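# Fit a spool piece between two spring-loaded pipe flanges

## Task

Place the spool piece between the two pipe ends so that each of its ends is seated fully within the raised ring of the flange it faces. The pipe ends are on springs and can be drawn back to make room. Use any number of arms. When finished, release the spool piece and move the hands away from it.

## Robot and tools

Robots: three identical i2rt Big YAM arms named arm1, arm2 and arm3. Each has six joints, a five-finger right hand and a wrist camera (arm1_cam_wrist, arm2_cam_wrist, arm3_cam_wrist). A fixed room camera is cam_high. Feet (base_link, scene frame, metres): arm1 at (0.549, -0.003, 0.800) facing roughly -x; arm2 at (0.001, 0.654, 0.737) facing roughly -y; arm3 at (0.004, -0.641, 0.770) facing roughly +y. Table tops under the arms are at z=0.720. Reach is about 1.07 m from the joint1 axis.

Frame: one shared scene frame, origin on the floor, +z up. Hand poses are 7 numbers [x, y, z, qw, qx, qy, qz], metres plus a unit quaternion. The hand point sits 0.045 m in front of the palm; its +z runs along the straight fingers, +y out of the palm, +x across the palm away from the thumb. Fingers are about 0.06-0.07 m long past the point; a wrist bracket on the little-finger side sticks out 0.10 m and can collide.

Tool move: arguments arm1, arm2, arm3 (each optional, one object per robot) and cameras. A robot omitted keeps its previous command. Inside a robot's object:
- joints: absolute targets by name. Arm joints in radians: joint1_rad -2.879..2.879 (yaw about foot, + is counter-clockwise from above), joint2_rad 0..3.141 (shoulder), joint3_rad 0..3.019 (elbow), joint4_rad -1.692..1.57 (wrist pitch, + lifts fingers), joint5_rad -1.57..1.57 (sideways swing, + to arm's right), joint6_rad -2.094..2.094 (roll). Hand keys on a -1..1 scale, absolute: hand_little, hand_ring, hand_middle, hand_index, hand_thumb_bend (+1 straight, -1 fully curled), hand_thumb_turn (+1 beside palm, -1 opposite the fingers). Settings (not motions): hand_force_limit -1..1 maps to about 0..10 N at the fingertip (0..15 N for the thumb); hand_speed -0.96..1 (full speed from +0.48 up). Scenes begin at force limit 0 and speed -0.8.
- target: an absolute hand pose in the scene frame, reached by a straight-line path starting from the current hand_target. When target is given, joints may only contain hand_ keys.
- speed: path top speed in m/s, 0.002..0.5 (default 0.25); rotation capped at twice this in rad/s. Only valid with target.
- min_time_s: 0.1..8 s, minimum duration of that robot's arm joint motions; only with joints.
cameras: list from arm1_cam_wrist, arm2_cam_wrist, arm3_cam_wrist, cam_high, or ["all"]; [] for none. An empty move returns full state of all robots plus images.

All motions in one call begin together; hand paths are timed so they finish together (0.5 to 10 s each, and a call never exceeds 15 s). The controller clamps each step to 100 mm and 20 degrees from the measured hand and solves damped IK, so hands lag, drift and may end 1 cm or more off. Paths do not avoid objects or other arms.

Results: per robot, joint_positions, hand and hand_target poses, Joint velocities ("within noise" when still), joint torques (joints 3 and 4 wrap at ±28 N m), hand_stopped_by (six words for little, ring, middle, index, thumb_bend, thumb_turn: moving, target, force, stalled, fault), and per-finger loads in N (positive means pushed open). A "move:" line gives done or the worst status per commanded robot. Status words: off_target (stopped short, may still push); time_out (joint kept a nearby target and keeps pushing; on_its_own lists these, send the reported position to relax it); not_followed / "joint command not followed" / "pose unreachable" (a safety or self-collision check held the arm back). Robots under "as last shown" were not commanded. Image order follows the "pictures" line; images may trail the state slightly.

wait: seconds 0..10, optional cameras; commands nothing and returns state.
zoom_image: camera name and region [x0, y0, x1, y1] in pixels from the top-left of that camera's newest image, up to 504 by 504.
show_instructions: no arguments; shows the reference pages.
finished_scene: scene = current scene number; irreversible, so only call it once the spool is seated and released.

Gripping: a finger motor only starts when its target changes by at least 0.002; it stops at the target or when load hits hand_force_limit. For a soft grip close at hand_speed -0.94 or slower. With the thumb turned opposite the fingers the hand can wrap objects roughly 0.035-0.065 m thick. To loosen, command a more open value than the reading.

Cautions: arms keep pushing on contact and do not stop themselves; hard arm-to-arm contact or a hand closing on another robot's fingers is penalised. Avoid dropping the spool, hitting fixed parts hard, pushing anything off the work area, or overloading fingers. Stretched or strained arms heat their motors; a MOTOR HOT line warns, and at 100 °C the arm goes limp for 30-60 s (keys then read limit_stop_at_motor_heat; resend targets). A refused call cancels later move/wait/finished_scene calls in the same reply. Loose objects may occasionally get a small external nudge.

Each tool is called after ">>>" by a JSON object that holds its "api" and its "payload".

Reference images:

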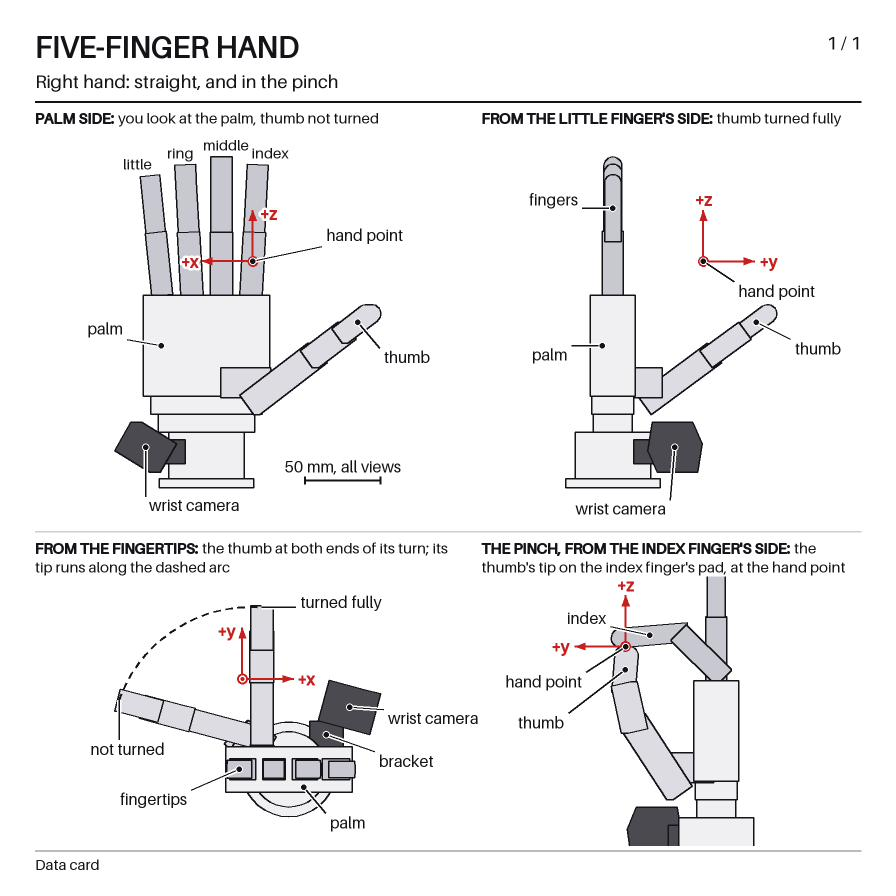

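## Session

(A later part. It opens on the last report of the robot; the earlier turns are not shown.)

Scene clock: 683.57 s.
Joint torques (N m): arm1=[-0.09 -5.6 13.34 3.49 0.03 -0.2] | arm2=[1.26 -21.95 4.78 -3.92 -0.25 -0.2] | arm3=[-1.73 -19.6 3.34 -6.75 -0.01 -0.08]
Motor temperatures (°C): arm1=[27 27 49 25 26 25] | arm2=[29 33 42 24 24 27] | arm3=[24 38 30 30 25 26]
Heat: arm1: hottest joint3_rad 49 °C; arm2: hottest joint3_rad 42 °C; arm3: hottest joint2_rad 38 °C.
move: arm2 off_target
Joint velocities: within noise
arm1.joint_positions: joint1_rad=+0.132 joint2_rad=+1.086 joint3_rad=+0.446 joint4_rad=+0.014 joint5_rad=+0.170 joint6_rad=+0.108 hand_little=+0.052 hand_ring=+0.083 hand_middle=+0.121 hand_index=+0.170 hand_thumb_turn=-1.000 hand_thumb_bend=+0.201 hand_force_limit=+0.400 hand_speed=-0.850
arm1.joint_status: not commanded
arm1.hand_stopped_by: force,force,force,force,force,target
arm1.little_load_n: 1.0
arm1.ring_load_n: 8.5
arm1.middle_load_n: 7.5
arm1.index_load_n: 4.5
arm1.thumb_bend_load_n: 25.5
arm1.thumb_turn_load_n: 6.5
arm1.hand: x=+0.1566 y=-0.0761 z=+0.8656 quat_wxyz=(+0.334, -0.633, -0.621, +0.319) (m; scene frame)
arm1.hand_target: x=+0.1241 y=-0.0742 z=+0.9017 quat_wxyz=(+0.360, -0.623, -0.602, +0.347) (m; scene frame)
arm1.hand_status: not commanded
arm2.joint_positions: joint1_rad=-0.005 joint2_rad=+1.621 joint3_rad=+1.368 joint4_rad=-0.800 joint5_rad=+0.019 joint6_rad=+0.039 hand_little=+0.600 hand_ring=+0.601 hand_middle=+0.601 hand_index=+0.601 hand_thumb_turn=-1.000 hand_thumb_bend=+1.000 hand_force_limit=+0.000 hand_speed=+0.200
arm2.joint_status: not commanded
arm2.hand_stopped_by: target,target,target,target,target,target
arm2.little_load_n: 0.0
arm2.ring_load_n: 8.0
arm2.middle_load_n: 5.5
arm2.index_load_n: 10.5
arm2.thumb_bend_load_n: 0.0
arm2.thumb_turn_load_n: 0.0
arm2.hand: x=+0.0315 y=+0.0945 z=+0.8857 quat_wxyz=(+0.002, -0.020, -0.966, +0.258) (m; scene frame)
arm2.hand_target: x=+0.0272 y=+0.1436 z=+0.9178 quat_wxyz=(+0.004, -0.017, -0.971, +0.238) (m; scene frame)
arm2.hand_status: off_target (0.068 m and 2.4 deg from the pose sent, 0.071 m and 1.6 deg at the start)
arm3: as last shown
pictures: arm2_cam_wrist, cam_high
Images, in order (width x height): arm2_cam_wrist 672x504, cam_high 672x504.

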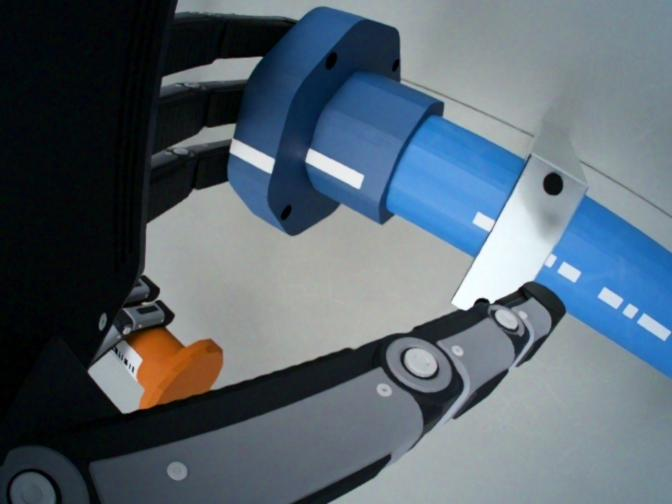

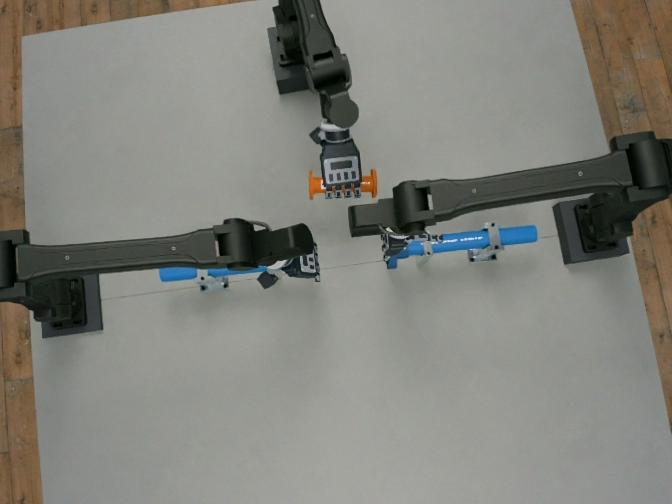

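>>> {"api": "move", "payload": {"arm1": {"target": [0.05, -0.064, 0.85, 0.3458, -0.5989, -0.6256, 0.3612], "speed": 0.1}, "arm2": {"target": [0.026, 0.160, 0.925, 0.0042, -0.0169, -0.9713, 0.2378], "speed": 0.08}, "cameras": ["arm1_cam_wrist", "arm2_cam_wrist", "cam_high"]}}

>>> {"api": "zoom_image", "payload": {"camera": "cam_high", "region": [280, 150, 440, 300]}}

>>> {"api": "zoom_image", "payload": {"camera": "arm1_cam_wrist", "region": [100, 150, 460, 420]}}

Scene clock: 708.90 s.
Joint torques (N m): arm1=[-0.09 -9.64 11.49 3.55 -0.08 -0.18] | arm2=[1.26 -22.48 4.45 -4.46 -0.26 -0.22] | arm3=[-1.79 -19.72 3.38 -6.75 -0.02 -0.1]
Motor temperatures (°C): arm1=[27 27 49 25 26 25] | arm2=[29 34 39 25 24 27] | arm3=[24 38 29 31 25 26]
Heat: arm1: hottest joint3_rad 49 °C; arm2: hottest joint3_rad 39 °C; arm3: hottest joint2_rad 38 °C.
move: arm1 off_target; arm2 off_target
Joint velocities: within noise
arm1.joint_positions: joint1_rad=+0.041 joint2_rad=+1.419 joint3_rad=+0.557 joint4_rad=+0.255 joint5_rad=+0.024 joint6_rad=+0.021 hand_little=+0.052 hand_ring=+0.083 hand_middle=+0.121 hand_index=+0.170 hand_thumb_turn=-1.000 hand_thumb_bend=+0.201 hand_force_limit=+0.400 hand_speed=-0.850
arm1.joint_status: not commanded
arm1.hand_stopped_by: force,force,force,force,force,target
arm1.little_load_n: 1.0
arm1.ring_load_n: 8.0
arm1.middle_load_n: 7.5
arm1.index_load_n: 4.5
arm1.thumb_bend_load_n: 25.5
arm1.thumb_turn_load_n: 6.5
arm1.hand: x=+0.0854 y=-0.0693 z=+0.8245 quat_wxyz=(+0.319, -0.610, -0.641, +0.339) (m; scene frame)
arm1.hand_target: x=+0.0530 y=-0.0635 z=+0.8516 quat_wxyz=(+0.346, -0.599, -0.626, +0.361) (m; scene frame)
arm1.hand_status: off_target (0.044 m and 4.5 deg from the pose sent, 0.108 m and 6.4 deg at the start)
arm2.joint_positions: joint1_rad=-0.005 joint2_rad=+1.608 joint3_rad=+1.349 joint4_rad=-0.785 joint5_rad=+0.019 joint6_rad=+0.041 hand_little=+0.600 hand_ring=+0.601 hand_middle=+0.601 hand_index=+0.601 hand_thumb_turn=-1.000 hand_thumb_bend=+1.000 hand_force_limit=+0.000 hand_speed=+0.200
arm2.joint_status: not commanded
arm2.hand_stopped_by: target,target,target,target,target,target
arm2.little_load_n: 0.0
arm2.ring_load_n: 8.5
arm2.middle_load_n: 6.5
arm2.index_load_n: 10.5
arm2.thumb_bend_load_n: 0.0
arm2.thumb_turn_load_n: 0.0
arm2.hand: x=+0.0317 y=+0.0975 z=+0.8853 quat_wxyz=(+0.002, -0.021, -0.965, +0.262) (m; scene frame)
arm2.hand_target: x=+0.0274 y=+0.1520 z=+0.9178 quat_wxyz=(+0.004, -0.017, -0.971, +0.238) (m; scene frame)
arm2.hand_status: off_target (0.074 m and 3.0 deg from the pose sent, 0.077 m and 2.4 deg at the start)
arm3: as last shown
pictures: arm1_cam_wrist, arm2_cam_wrist, cam_high
Images, in order (width x height): arm1_cam_wrist 672x504, arm2_cam_wrist 672x504, cam_high 672x504.

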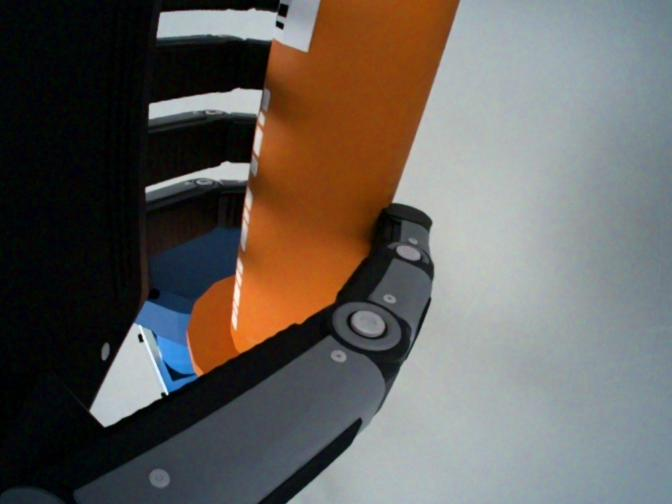

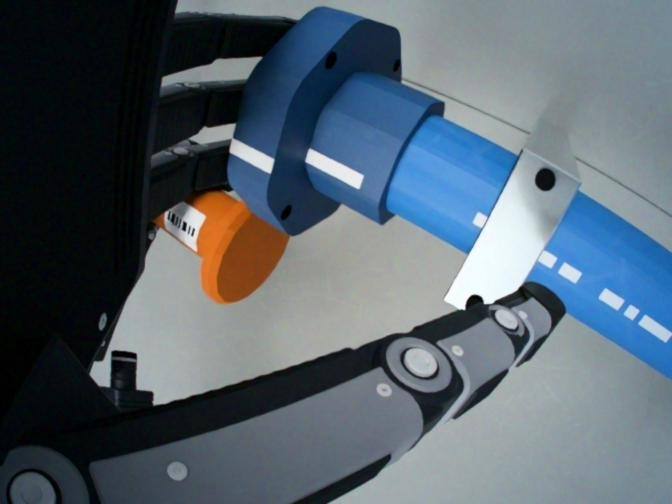

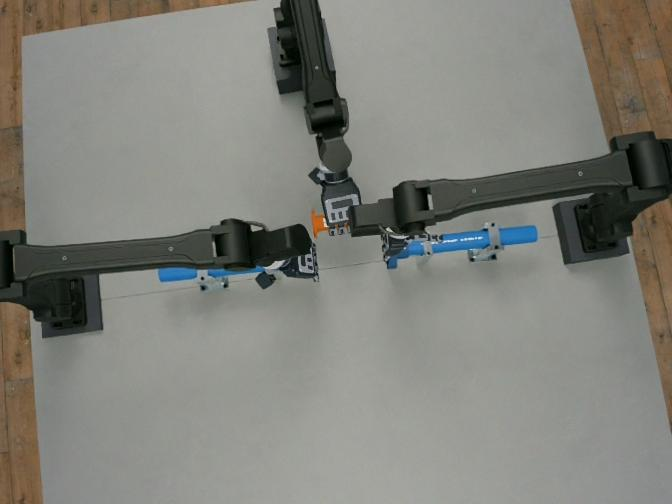

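Scaled by 3.150.

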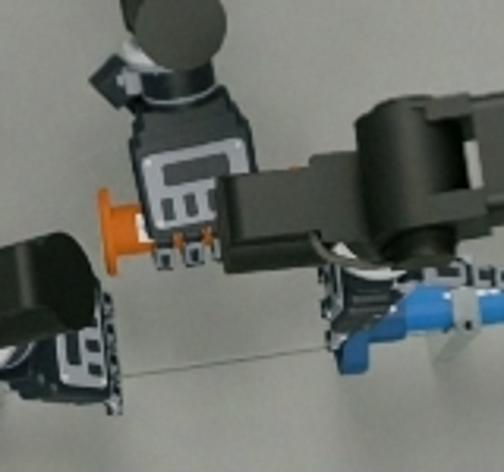

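Scaled by 1.400 from the camera's 672x504 image, which has a finer 960x720 frame.

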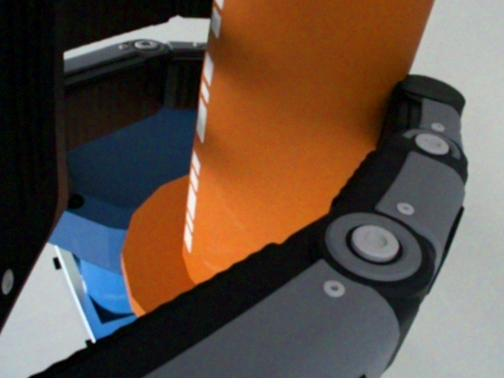

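>>> {"api": "move", "payload": {"arm1": {"target": [0.012, -0.058, 0.838, 0.3458, -0.5989, -0.6256, 0.3612], "speed": 0.08}, "cameras": ["arm1_cam_wrist", "arm2_cam_wrist", "cam_high"]}}

>>> {"api": "zoom_image", "payload": {"camera": "cam_high", "region": [280, 180, 440, 300]}}

>>> {"api": "zoom_image", "payload": {"camera": "arm1_cam_wrist", "region": [100, 150, 460, 420]}}

>>> {"api": "zoom_image", "payload": {"camera": "arm2_cam_wrist", "region": [100, 50, 460, 320]}}

Scene clock: 729.30 s.
Joint torques (N m): arm1=[-0.21 -11.16 11.21 3.54 -0.1 -0.2] | arm2=[1.32 -22.48 4.45 -4.46 -0.26 -0.22] | arm3=[-1.73 -19.6 3.36 -6.74 -0.03 -0.09]
Motor temperatures (°C): arm1=[27 27 45 25 26 25] | arm2=[29 37 37 25 24 27] | arm3=[24 38 29 31 25 26]
Heat: arm1: hottest joint3_rad 45 °C; arm2: hottest joint2_rad 37 °C; arm3: hottest joint2_rad 38 °C.
move: arm1 off_target
Joint velocities: within noise
arm1.joint_positions: joint1_rad=+0.020 joint2_rad=+1.540 joint3_rad=+0.648 joint4_rad=+0.285 joint5_rad=+0.006 joint6_rad=+0.010 hand_little=+0.052 hand_ring=+0.083 hand_middle=+0.121 hand_index=+0.170 hand_thumb_turn=-1.000 hand_thumb_bend=+0.201 hand_force_limit=+0.400 hand_speed=-0.850
arm1.joint_status: not commanded
arm1.hand_stopped_by: force,force,force,force,force,target
arm1.little_load_n: 1.0
arm1.ring_load_n: 8.5
arm1.middle_load_n: 7.5
arm1.index_load_n: 4.5
arm1.thumb_bend_load_n: 25.5
arm1.thumb_turn_load_n: 6.5
arm1.hand: x=+0.0472 y=-0.0647 z=+0.8136 quat_wxyz=(+0.319, -0.610, -0.641, +0.340) (m; scene frame)
arm1.hand_target: x=+0.0149 y=-0.0574 z=+0.8395 quat_wxyz=(+0.346, -0.599, -0.626, +0.361) (m; scene frame)
arm1.hand_status: off_target (0.043 m and 4.5 deg from the pose sent, 0.075 m and 4.5 deg at the start)
arm2, arm3: as last shown
arm2.index_load_n: 11.0
arm2.thumb_turn_load_n: 0.5
pictures: arm1_cam_wrist, arm2_cam_wrist, cam_high
Images, in order (width x height): arm1_cam_wrist 672x504, arm2_cam_wrist 672x504, cam_high 672x504.

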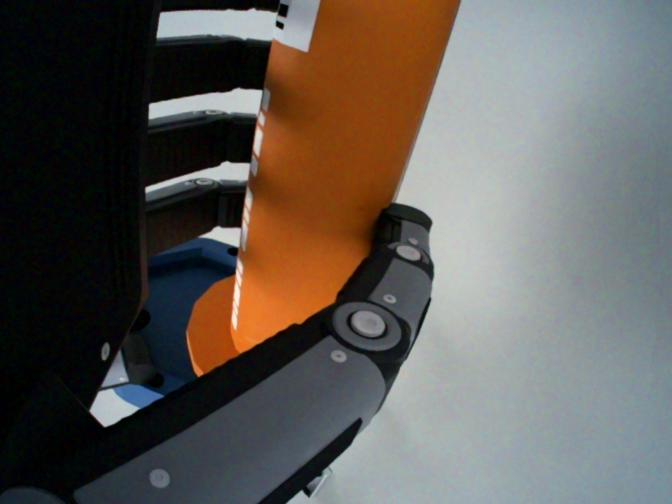

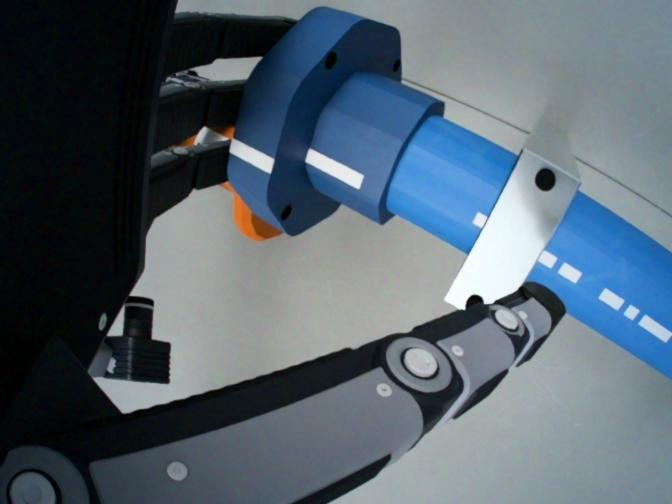

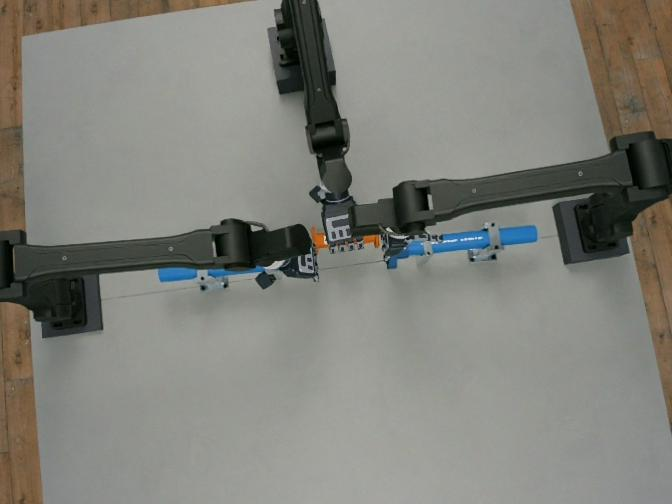

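Scaled by 3.150.

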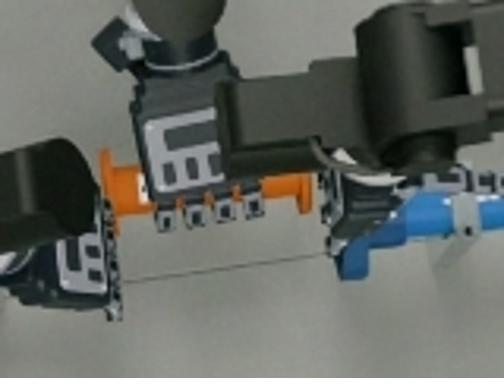

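Scaled by 1.400 from the camera's 672x504 image, which has a finer 960x720 frame.

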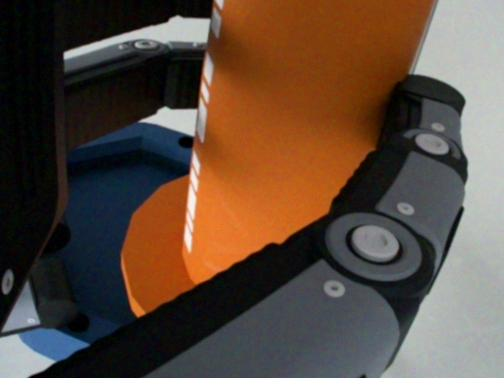

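Scaled by 1.400 from the camera's 672x504 image, which has a finer 960x720 frame.

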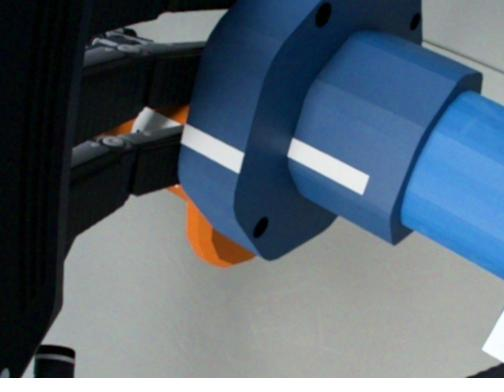

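>>> {"api": "zoom_image", "payload": {"camera": "arm1_cam_wrist", "region": [80, 220, 280, 420]}}

Scaled by 2.520 from the camera's 672x504 image, which has a finer 960x720 frame.

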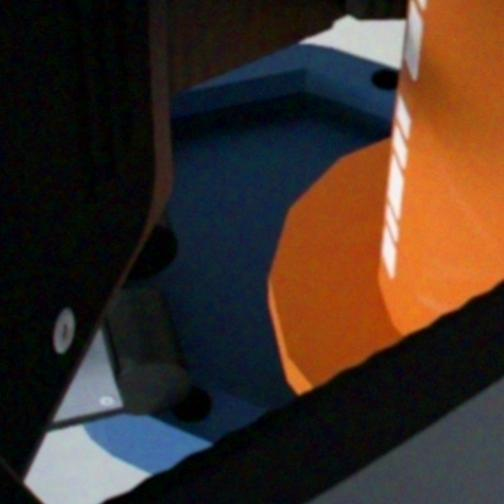

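>>> {"api": "move", "payload": {"arm1": {"target": [-0.006, -0.0575, 0.836, 0.3458, -0.5989, -0.6256, 0.3612], "speed": 0.06}, "cameras": ["arm1_cam_wrist", "arm2_cam_wrist", "cam_high"]}}

>>> {"api": "zoom_image", "payload": {"camera": "arm1_cam_wrist", "region": [80, 180, 320, 420]}}

>>> {"api": "zoom_image", "payload": {"camera": "cam_high", "region": [280, 180, 440, 300]}}

Scene clock: 761.17 s.
Joint torques (N m): arm1=[0.09 -12.22 11.33 3.44 -0.08 -0.2] | arm2=[1.32 -22.53 4.46 -4.46 -0.26 -0.22] | arm3=[-1.85 -19.6 3.32 -6.68 -0.02 -0.09]
Motor temperatures (°C): arm1=[27 27 44 25 26 25] | arm2=[29 40 36 25 24 27] | arm3=[24 39 29 31 25 26]
Heat: arm1: hottest joint3_rad 44 °C; arm2: hottest joint2_rad 40 °C; arm3: hottest joint2_rad 39 °C.
move: arm1 off_target
Joint velocities: within noise
arm1.joint_positions: joint1_rad=+0.017 joint2_rad=+1.585 joint3_rad=+0.697 joint4_rad=+0.286 joint5_rad=+0.003 joint6_rad=+0.009 hand_little=+0.052 hand_ring=+0.083 hand_middle=+0.121 hand_index=+0.170 hand_thumb_turn=-1.000 hand_thumb_bend=+0.201 hand_force_limit=+0.400 hand_speed=-0.850
arm1.joint_status: not commanded
arm1.hand_stopped_by: force,force,force,force,force,target
arm1.little_load_n: 1.0
arm1.ring_load_n: 8.0
arm1.middle_load_n: 7.5
arm1.index_load_n: 4.5
arm1.thumb_bend_load_n: 25.5
arm1.thumb_turn_load_n: 6.5
arm1.hand: x=+0.0284 y=-0.0652 z=+0.8122 quat_wxyz=(+0.320, -0.609, -0.641, +0.341) (m; scene frame)
arm1.hand_target: x=-0.0034 y=-0.0570 z=+0.8376 quat_wxyz=(+0.346, -0.599, -0.626, +0.361) (m; scene frame)
arm1.hand_status: off_target (0.043 m and 4.3 deg from the pose sent, 0.058 m and 4.5 deg at the start)
arm2: as last shown
arm2.thumb_turn_load_n: 0.0
arm3.joint_positions: joint1_rad=-0.022 joint2_rad=+1.697 joint3_rad=+1.466 joint4_rad=-1.309 joint5_rad=-0.002 joint6_rad=+0.008 hand_little=-1.000 hand_ring=+1.000 hand_middle=+1.000 hand_index=+1.000 hand_thumb_turn=-1.000 hand_thumb_bend=+1.000 hand_force_limit=+0.000 hand_speed=+0.200
arm3.joint_status: not commanded
arm3.hand_stopped_by: target,target,target,target,target,target
arm3.little_load_n: 0.0
arm3.ring_load_n: 2.0
arm3.middle_load_n: 2.0
arm3.index_load_n: 0.5
arm3.thumb_bend_load_n: 0.0
arm3.thumb_turn_load_n: 0.0
arm3.hand: x=-0.0179 y=-0.1829 z=+0.9106 quat_wxyz=(-0.015, +1.000, -0.014, -0.001) (m; scene frame)
arm3.hand_target: x=-0.0143 y=-0.2584 z=+0.9438 quat_wxyz=(+0.060, +0.998, -0.017, -0.002) (m; scene frame)
arm3.hand_status: not commanded
pictures: arm1_cam_wrist, arm2_cam_wrist, cam_high
Images, in order (width x height): arm1_cam_wrist 672x504, arm2_cam_wrist 672x504, cam_high 672x504.

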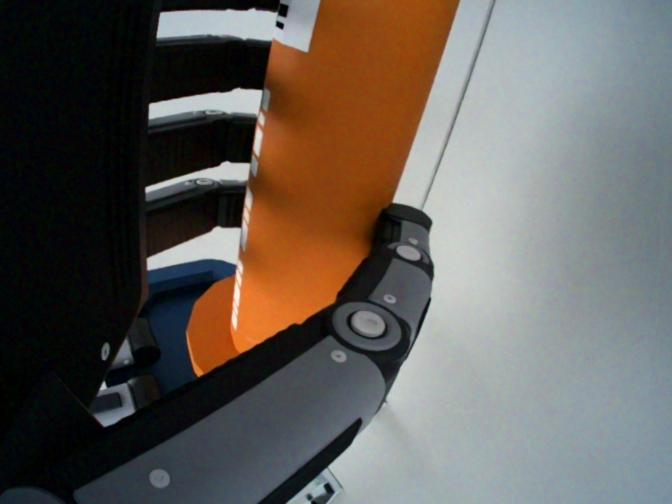

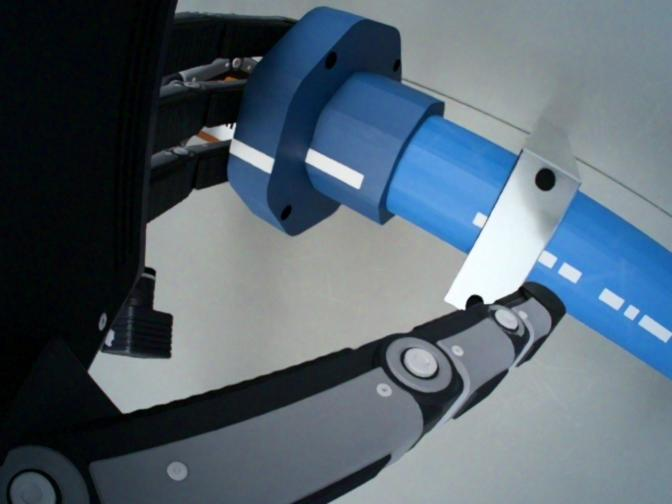

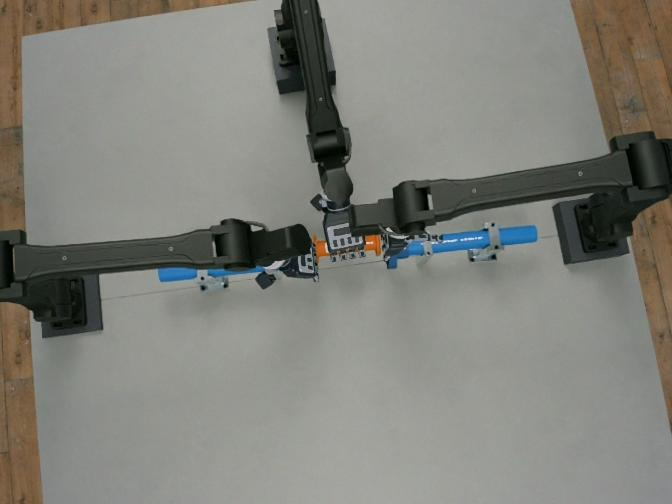

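Scaled by 2.100 from the camera's 672x504 image, which has a finer 960x720 frame.

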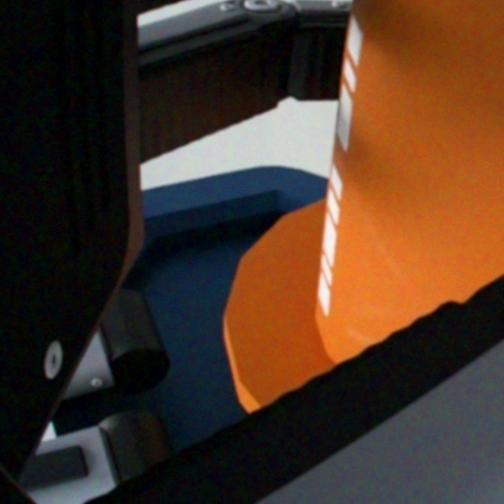

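Scaled by 3.150.

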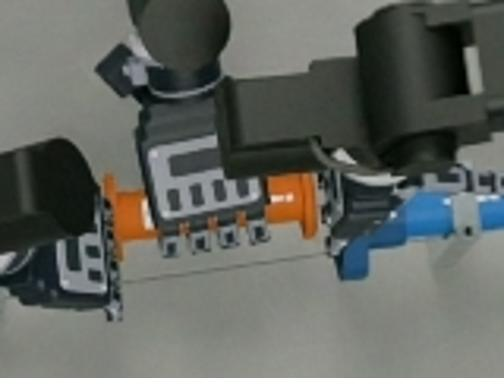

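>>> {"api": "move", "payload": {"arm1": {"target": [-0.018, -0.058, 0.836, 0.3458, -0.5989, -0.6256, 0.3612], "speed": 0.05}, "arm3": {"target": [-0.012, -0.270, 0.960, -0.0611, -0.998, 0.0174, 0.0011], "speed": 0.08}, "cameras": ["arm1_cam_wrist", "arm2_cam_wrist", "cam_high"]}}

>>> {"api": "zoom_image", "payload": {"camera": "arm1_cam_wrist", "region": [80, 180, 320, 420]}}

>>> {"api": "zoom_image", "payload": {"camera": "cam_high", "region": [280, 180, 440, 300]}}

Scene clock: 805.20 s.
Joint torques (N m): arm1=[0.03 -12.81 11.54 3.17 -0.03 -0.2] | arm2=[1.26 -22.48 4.45 -4.48 -0.26 -0.22] | arm3=[-1.49 -19.9 5.46 -7.6 -0.03 -0.08]
Motor temperatures (°C): arm1=[26 27 40 25 26 25] | arm2=[29 41 35 25 24 27] | arm3=[24 39 29 32 25 26]
Heat: arm1: hottest joint3_rad 40 °C; arm2: hottest joint2_rad 41 °C; arm3: hottest joint2_rad 39 °C.
move: arm1 off_target; arm3 off_target
Joint velocities: within noise
arm1.joint_positions: joint1_rad=+0.017 joint2_rad=+1.612 joint3_rad=+0.728 joint4_rad=+0.286 joint5_rad=+0.001 joint6_rad=+0.008 hand_little=+0.052 hand_ring=+0.083 hand_middle=+0.121 hand_index=+0.170 hand_thumb_turn=-1.000 hand_thumb_bend=+0.201 hand_force_limit=+0.400 hand_speed=-0.850
arm1.joint_status: not commanded
arm1.hand_stopped_by: force,force,force,force,force,target
arm1.little_load_n: 1.0
arm1.ring_load_n: 8.0
arm1.middle_load_n: 7.5
arm1.index_load_n: 4.0
arm1.thumb_bend_load_n: 25.5
arm1.thumb_turn_load_n: 6.5
arm1.hand: x=+0.0160 y=-0.0663 z=+0.8121 quat_wxyz=(+0.320, -0.608, -0.640, +0.343) (m; scene frame)
arm1.hand_target: x=-0.0153 y=-0.0576 z=+0.8373 quat_wxyz=(+0.346, -0.599, -0.626, +0.361) (m; scene frame)
arm1.hand_status: off_target (0.042 m and 4.1 deg from the pose sent, 0.053 m and 4.4 deg at the start)
arm2: as last shown
arm2.ring_load_n: 8.0
arm3.joint_positions: joint1_rad=-0.022 joint2_rad=+1.697 joint3_rad=+1.466 joint4_rad=-1.309 joint5_rad=-0.002 joint6_rad=+0.008 hand_little=-1.000 hand_ring=+1.000 hand_middle=+1.000 hand_index=+1.000 hand_thumb_turn=-1.000 hand_thumb_bend=+1.000 hand_force_limit=+0.000 hand_speed=+0.200
arm3.joint_status: not commanded
arm3.hand_stopped_by: target,target,target,target,target,target
arm3.little_load_n: 0.0
arm3.ring_load_n: 2.0
arm3.middle_load_n: 2.5
arm3.index_load_n: 0.5
arm3.thumb_bend_load_n: -0.5
arm3.thumb_turn_load_n: 0.0
arm3.hand: x=-0.0179 y=-0.1828 z=+0.9106 quat_wxyz=(-0.016, +1.000, -0.014, -0.001) (m; scene frame)
arm3.hand_target: x=-0.0143 y=-0.2562 z=+0.9525 quat_wxyz=(+0.059, +0.998, -0.017, -0.002) (m; scene frame)
arm3.hand_status: off_target (0.100 m and 8.8 deg from the pose sent, 0.100 m and 8.8 deg at the start; pose on its path clipped on 14 of 28 steps)
pictures: arm1_cam_wrist, arm2_cam_wrist, cam_high
Images, in order (width x height): arm1_cam_wrist 672x504, arm2_cam_wrist 672x504, cam_high 672x504.

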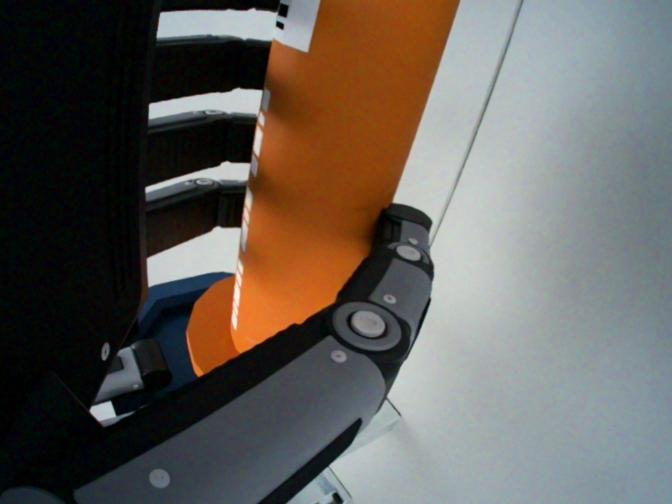

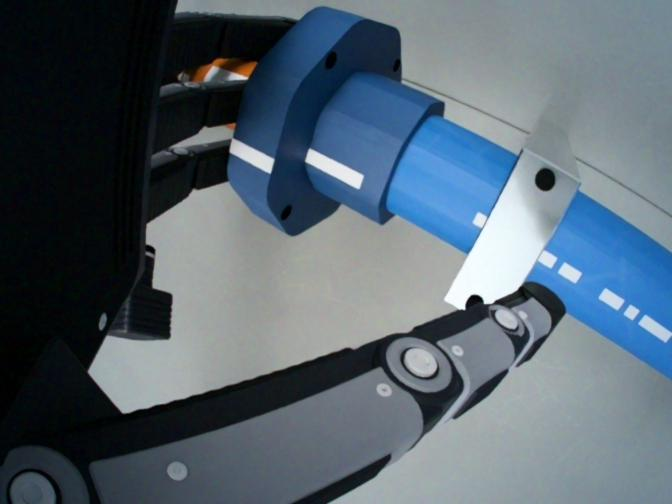

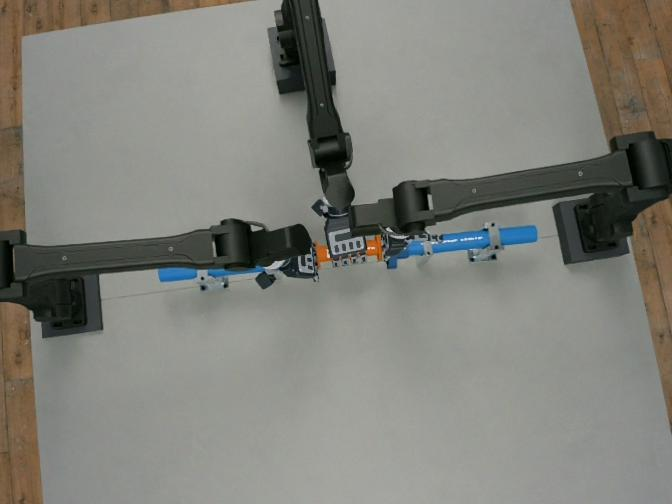

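Scaled by 2.100 from the camera's 672x504 image, which has a finer 960x720 frame.

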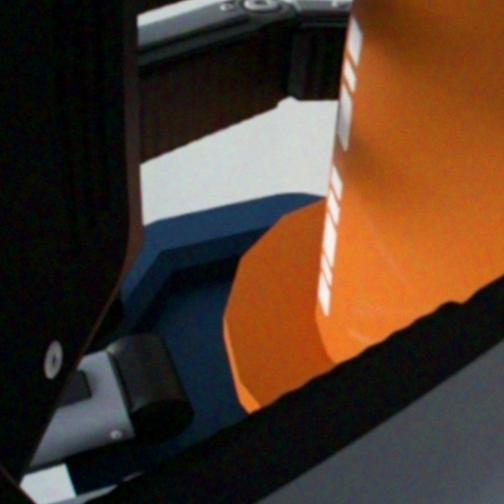

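Scaled by 3.150.

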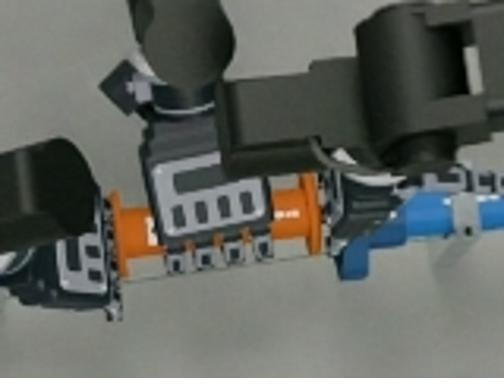

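>>> {"api": "zoom_image", "payload": {"camera": "cam_high", "region": [300, 220, 350, 290]}}

>>> {"api": "zoom_image", "payload": {"camera": "cam_high", "region": [360, 220, 410, 290]}}

Scaled by 7.200.

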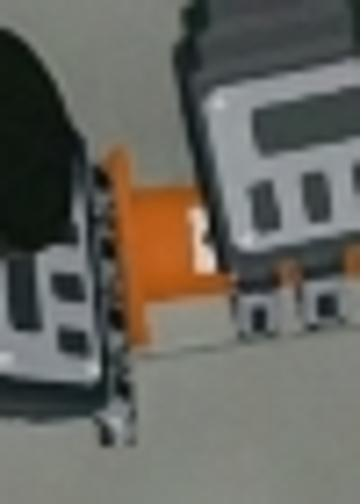

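Scaled by 7.200.

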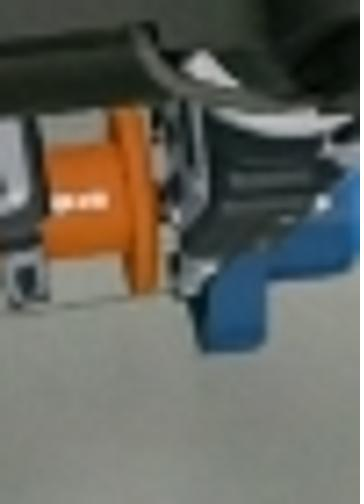

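>>> {"api": "move", "payload": {"arm1": {"target": [-0.024, -0.058, 0.832, 0.3428, -0.5937, -0.6306, 0.3641], "speed": 0.05}, "cameras": ["arm1_cam_wrist", "arm2_cam_wrist", "cam_high"]}}

>>> {"api": "zoom_image", "payload": {"camera": "arm1_cam_wrist", "region": [80, 180, 320, 420]}}

>>> {"api": "zoom_image", "payload": {"camera": "cam_high", "region": [300, 220, 350, 290]}}

>>> {"api": "zoom_image", "payload": {"camera": "cam_high", "region": [360, 220, 410, 290]}}

Scene clock: 839.97 s.
Joint torques (N m): arm1=[0.03 -13.22 11.3 3.37 -0.11 -0.19] | arm2=[1.32 -22.53 4.45 -4.46 -0.26 -0.22] | arm3=[-1.9 -19.6 5.45 -7.62 -0.02 -0.07]
Motor temperatures (°C): arm1=[26 28 41 25 26 25] | arm2=[29 42 35 25 24 27] | arm3=[24 40 29 33 25 26]
Heat: arm1: hottest joint3_rad 41 °C; arm2: hottest joint2_rad 42 °C; arm3: hottest joint2_rad 40 °C.
move: arm1 off_target
Joint velocities: within noise
arm1.joint_positions: joint1_rad=+0.011 joint2_rad=+1.635 joint3_rad=+0.746 joint4_rad=+0.286 joint5_rad=-0.016 joint6_rad=-0.002 hand_little=+0.052 hand_ring=+0.083 hand_middle=+0.121 hand_index=+0.170 hand_thumb_turn=-1.000 hand_thumb_bend=+0.201 hand_force_limit=+0.400 hand_speed=-0.850
arm1.joint_status: not commanded
arm1.hand_stopped_by: force,force,force,force,force,target
arm1.little_load_n: 1.0
arm1.ring_load_n: 8.5
arm1.middle_load_n: 7.5
arm1.index_load_n: 4.5
arm1.thumb_bend_load_n: 25.5
arm1.thumb_turn_load_n: 6.5
arm1.hand: x=+0.0103 y=-0.0660 z=+0.8082 quat_wxyz=(+0.316, -0.604, -0.645, +0.344) (m; scene frame)
arm1.hand_target: x=-0.0214 y=-0.0574 z=+0.8335 quat_wxyz=(+0.343, -0.594, -0.630, +0.364) (m; scene frame)
arm1.hand_status: off_target (0.042 m and 4.3 deg from the pose sent, 0.045 m and 4.0 deg at the start)
arm2, arm3: as last shown
arm2.index_load_n: 10.5
arm3.ring_load_n: 1.5
arm3.thumb_bend_load_n: 0.0
pictures: arm1_cam_wrist, arm2_cam_wrist, cam_high
Images, in order (width x height): arm1_cam_wrist 672x504, arm2_cam_wrist 672x504, cam_high 672x504.

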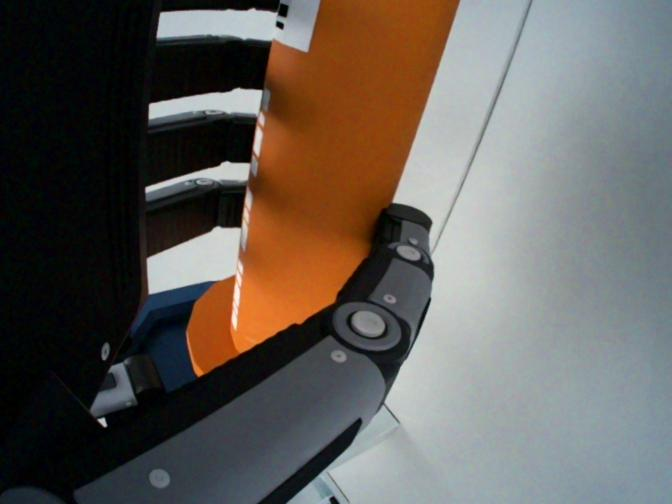

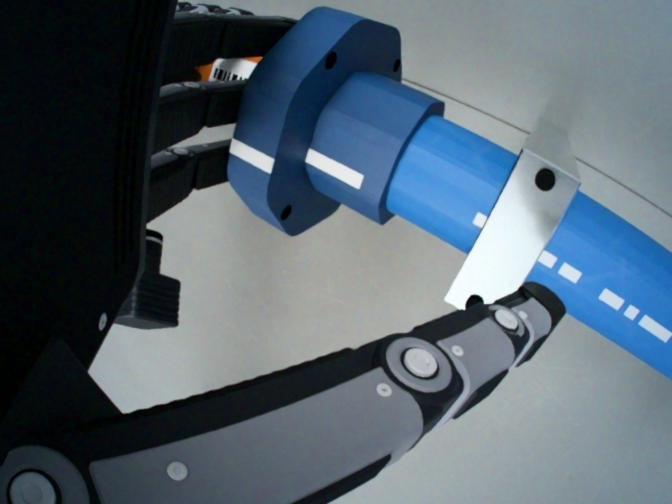

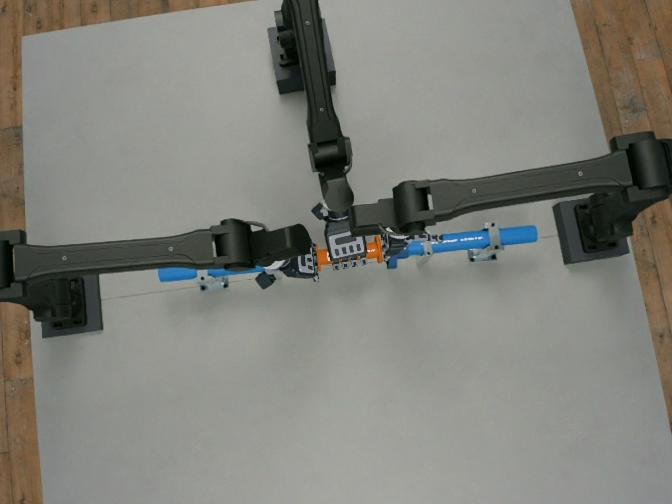

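Scaled by 2.100 from the camera's 672x504 image, which has a finer 960x720 frame.

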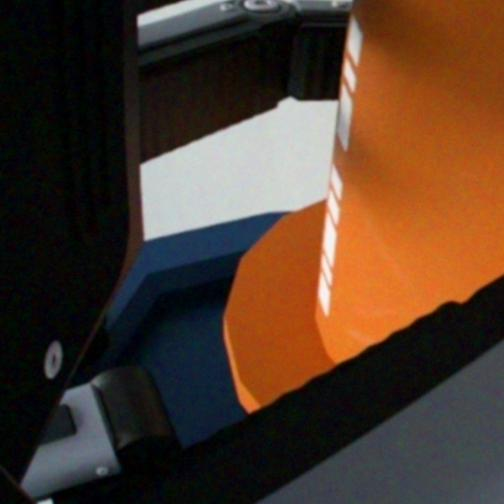

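Scaled by 7.200.

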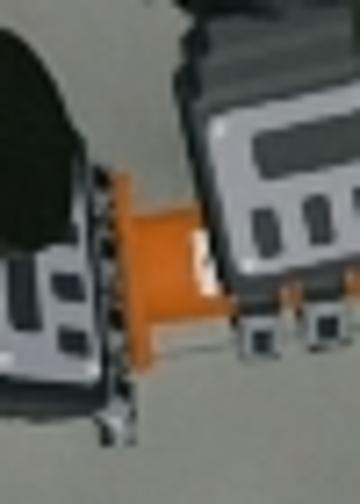

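Scaled by 7.200.

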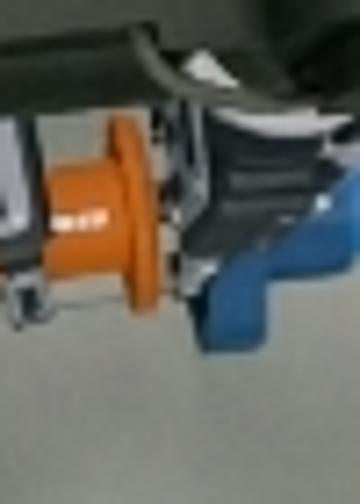

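>>> {"api": "move", "payload": {"arm3": {"target": [-0.012, -0.225, 0.945, -0.0611, -0.998, 0.0174, 0.0011], "speed": 0.1}, "arm1": {"target": [-0.024, -0.058, 0.8335, 0.3443, -0.5963, -0.6281, 0.3627], "speed": 0.05}, "cameras": ["arm1_cam_wrist", "cam_high"]}}

>>> {"api": "zoom_image", "payload": {"camera": "arm1_cam_wrist", "region": [80, 180, 320, 420]}}

>>> {"api": "zoom_image", "payload": {"camera": "cam_high", "region": [360, 220, 410, 290]}}

Scene clock: 855.00 s.
Joint torques (N m): arm1=[-0.03 -13.51 11.29 3.22 0.08 -0.13] | arm2=[1.32 -22.48 4.45 -4.48 -0.26 -0.22] | arm3=[-1.67 -16.26 9.42 -6.11 -0.03 -0.07]
Motor temperatures (°C): arm1=[26 28 40 25 26 25] | arm2=[28 42 35 25 24 27] | arm3=[24 40 30 33 25 26]
Heat: arm1: hottest joint3_rad 40 °C; arm2: hottest joint2_rad 42 °C; arm3: hottest joint2_rad 40 °C.
move: arm1 off_target; arm3 off_target
Joint velocities: within noise
arm1.joint_positions: joint1_rad=+0.011 joint2_rad=+1.635 joint3_rad=+0.746 joint4_rad=+0.286 joint5_rad=-0.011 joint6_rad=-0.003 hand_little=+0.052 hand_ring=+0.083 hand_middle=+0.121 hand_index=+0.170 hand_thumb_turn=-1.000 hand_thumb_bend=+0.201 hand_force_limit=+0.400 hand_speed=-0.850
arm1.joint_status: not commanded
arm1.hand_stopped_by: force,force,force,force,force,target
arm1.little_load_n: 1.0
arm1.ring_load_n: 8.0
arm1.middle_load_n: 7.5
arm1.index_load_n: 4.5
arm1.thumb_bend_load_n: 25.5
arm1.thumb_turn_load_n: 6.5
arm1.hand: x=+0.0101 y=-0.0651 z=+0.8081 quat_wxyz=(+0.318, -0.605, -0.645, +0.343) (m; scene frame)
arm1.hand_target: x=-0.0213 y=-0.0575 z=+0.8349 quat_wxyz=(+0.345, -0.596, -0.628, +0.362) (m; scene frame)
arm1.hand_status: off_target (0.043 m and 4.4 deg from the pose sent, 0.043 m and 4.4 deg at the start)
arm2: as last shown
arm3.joint_positions: joint1_rad=-0.022 joint2_rad=+1.736 joint3_rad=+1.520 joint4_rad=-1.349 joint5_rad=-0.002 joint6_rad=+0.008 hand_little=-1.000 hand_ring=+1.000 hand_middle=+1.000 hand_index=+1.000 hand_thumb_turn=-1.000 hand_thumb_bend=+1.000 hand_force_limit=+0.000 hand_speed=+0.200
arm3.joint_status: not commanded
arm3.hand_stopped_by: target,target,target,target,target,target
arm3.little_load_n: 0.0
arm3.ring_load_n: 1.5
arm3.middle_load_n: 1.0
arm3.index_load_n: 0.0
arm3.thumb_bend_load_n: 0.0
arm3.thumb_turn_load_n: 0.0
arm3.hand: x=-0.0177 y=-0.1740 z=+0.9129 quat_wxyz=(-0.003, +1.000, -0.014, -0.001) (m; scene frame)
arm3.hand_target: x=-0.0132 y=-0.2196 z=+0.9435 quat_wxyz=(+0.058, +0.998, -0.017, -0.002) (m; scene frame)
arm3.hand_status: off_target (0.061 m and 7.4 deg from the pose sent, 0.055 m and 8.8 deg at the start)
pictures: arm1_cam_wrist, cam_high
Images, in order (width x height): arm1_cam_wrist 672x504, cam_high 672x504.

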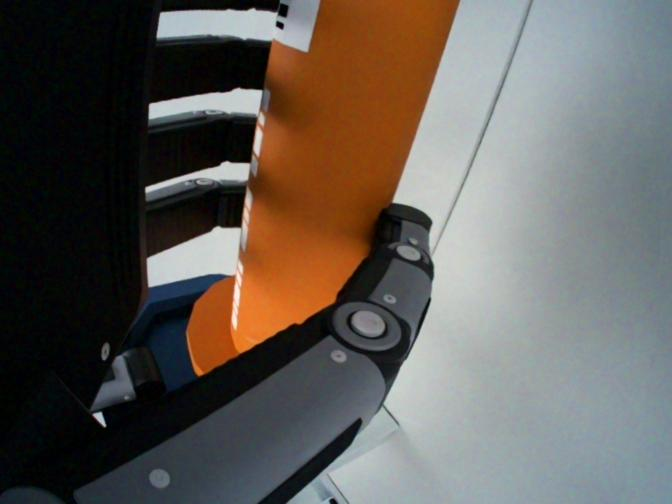

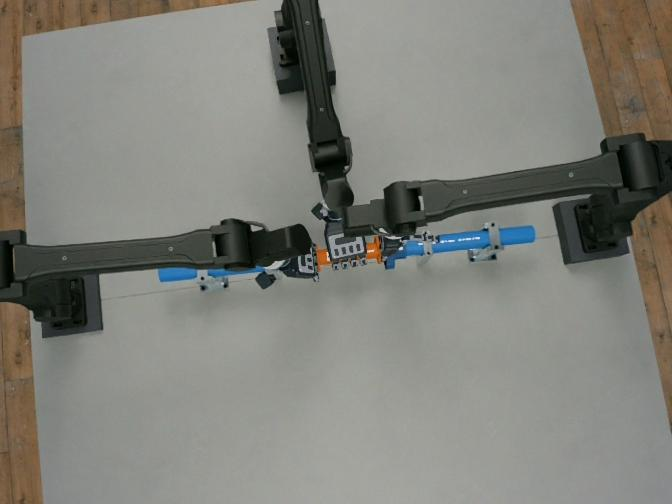

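Scaled by 2.100 from the camera's 672x504 image, which has a finer 960x720 frame.

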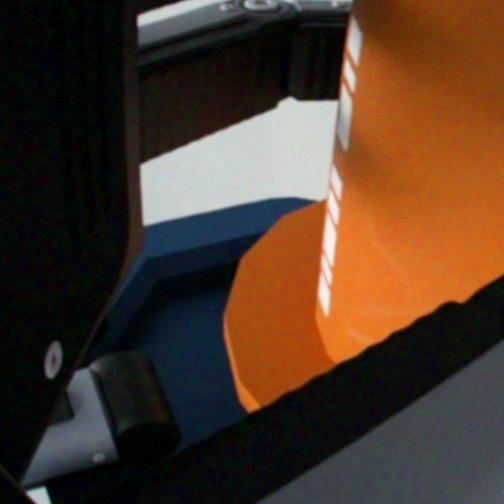

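Scaled by 7.200.

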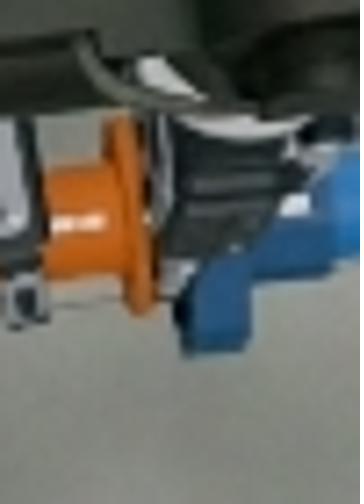

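>>> {"api": "move", "payload": {"arm3": {"target": [-0.012, -0.207, 0.945, -0.0350, -0.9992, 0.0174, 0.0006], "speed": 0.1}, "cameras": ["arm1_cam_wrist", "cam_high"]}}

>>> {"api": "zoom_image", "payload": {"camera": "arm1_cam_wrist", "region": [80, 180, 320, 420]}}

>>> {"api": "zoom_image", "payload": {"camera": "cam_high", "region": [360, 220, 410, 290]}}

Scene clock: 860.17 s.
Joint torques (N m): arm1=[0.03 -13.57 11.29 3.29 0.08 -0.13] | arm2=[1.26 -22.53 4.45 -4.46 -0.26 -0.22] | arm3=[-1.55 -16.09 10.28 -4.52 0.02 -0.07]
Motor temperatures (°C): arm1=[26 29 40 25 26 25] | arm2=[28 42 35 25 24 27] | arm3=[24 41 30 33 25 26]
Heat: arm1: hottest joint3_rad 40 °C; arm2: hottest joint2_rad 42 °C; arm3: hottest joint2_rad 41 °C.
move: arm3 off_target
Joint velocities: within noise
arm1, arm2: as last shown
arm1.index_load_n: 4.0
arm3.joint_positions: joint1_rad=-0.022 joint2_rad=+1.740 joint3_rad=+1.526 joint4_rad=-1.349 joint5_rad=-0.002 joint6_rad=+0.008 hand_little=-1.000 hand_ring=+1.000 hand_middle=+1.000 hand_index=+1.000 hand_thumb_turn=-1.000 hand_thumb_bend=+1.000 hand_force_limit=+0.000 hand_speed=+0.200
arm3.joint_status: not commanded
arm3.hand_stopped_by: target,target,target,target,target,target
arm3.little_load_n: 0.5
arm3.ring_load_n: 1.5
arm3.middle_load_n: 1.0
arm3.index_load_n: 0.0
arm3.thumb_bend_load_n: -0.5
arm3.thumb_turn_load_n: 0.0
arm3.hand: x=-0.0177 y=-0.1719 z=+0.9130 quat_wxyz=(-0.004, +1.000, -0.014, -0.001) (m; scene frame)
arm3.hand_target: x=-0.0129 y=-0.2043 z=+0.9432 quat_wxyz=(+0.033, +0.999, -0.017, -0.001) (m; scene frame)
arm3.hand_status: off_target (0.048 m and 4.5 deg from the pose sent, 0.046 m and 4.4 deg at the start)
pictures: arm1_cam_wrist, cam_high
Images, in order (width x height): arm1_cam_wrist 672x504, cam_high 672x504.

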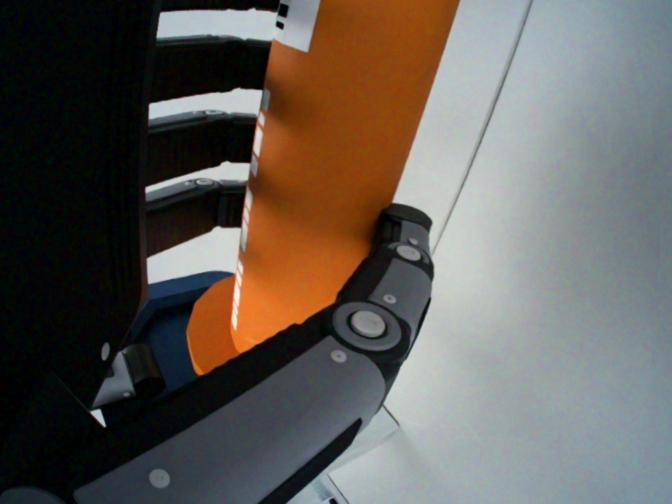

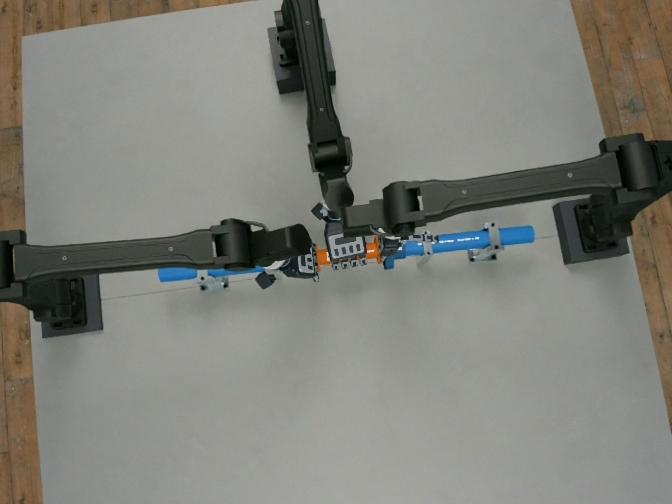

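Scaled by 2.100 from the camera's 672x504 image, which has a finer 960x720 frame.

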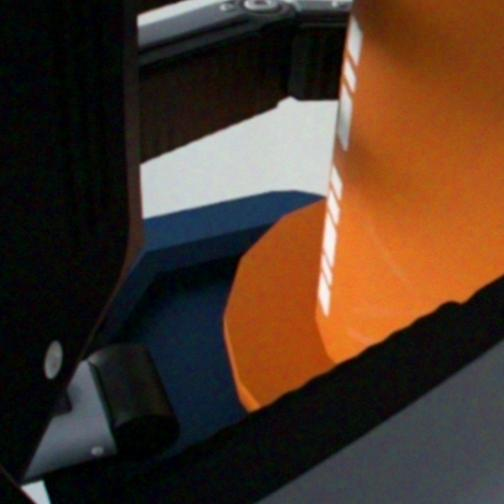

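Scaled by 7.200.

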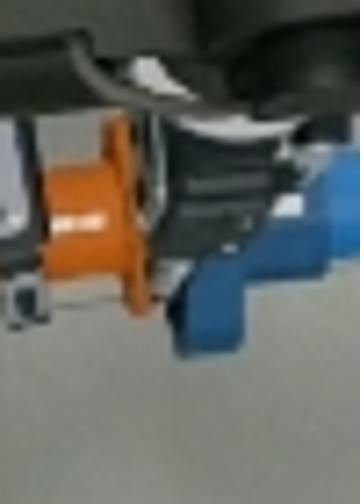

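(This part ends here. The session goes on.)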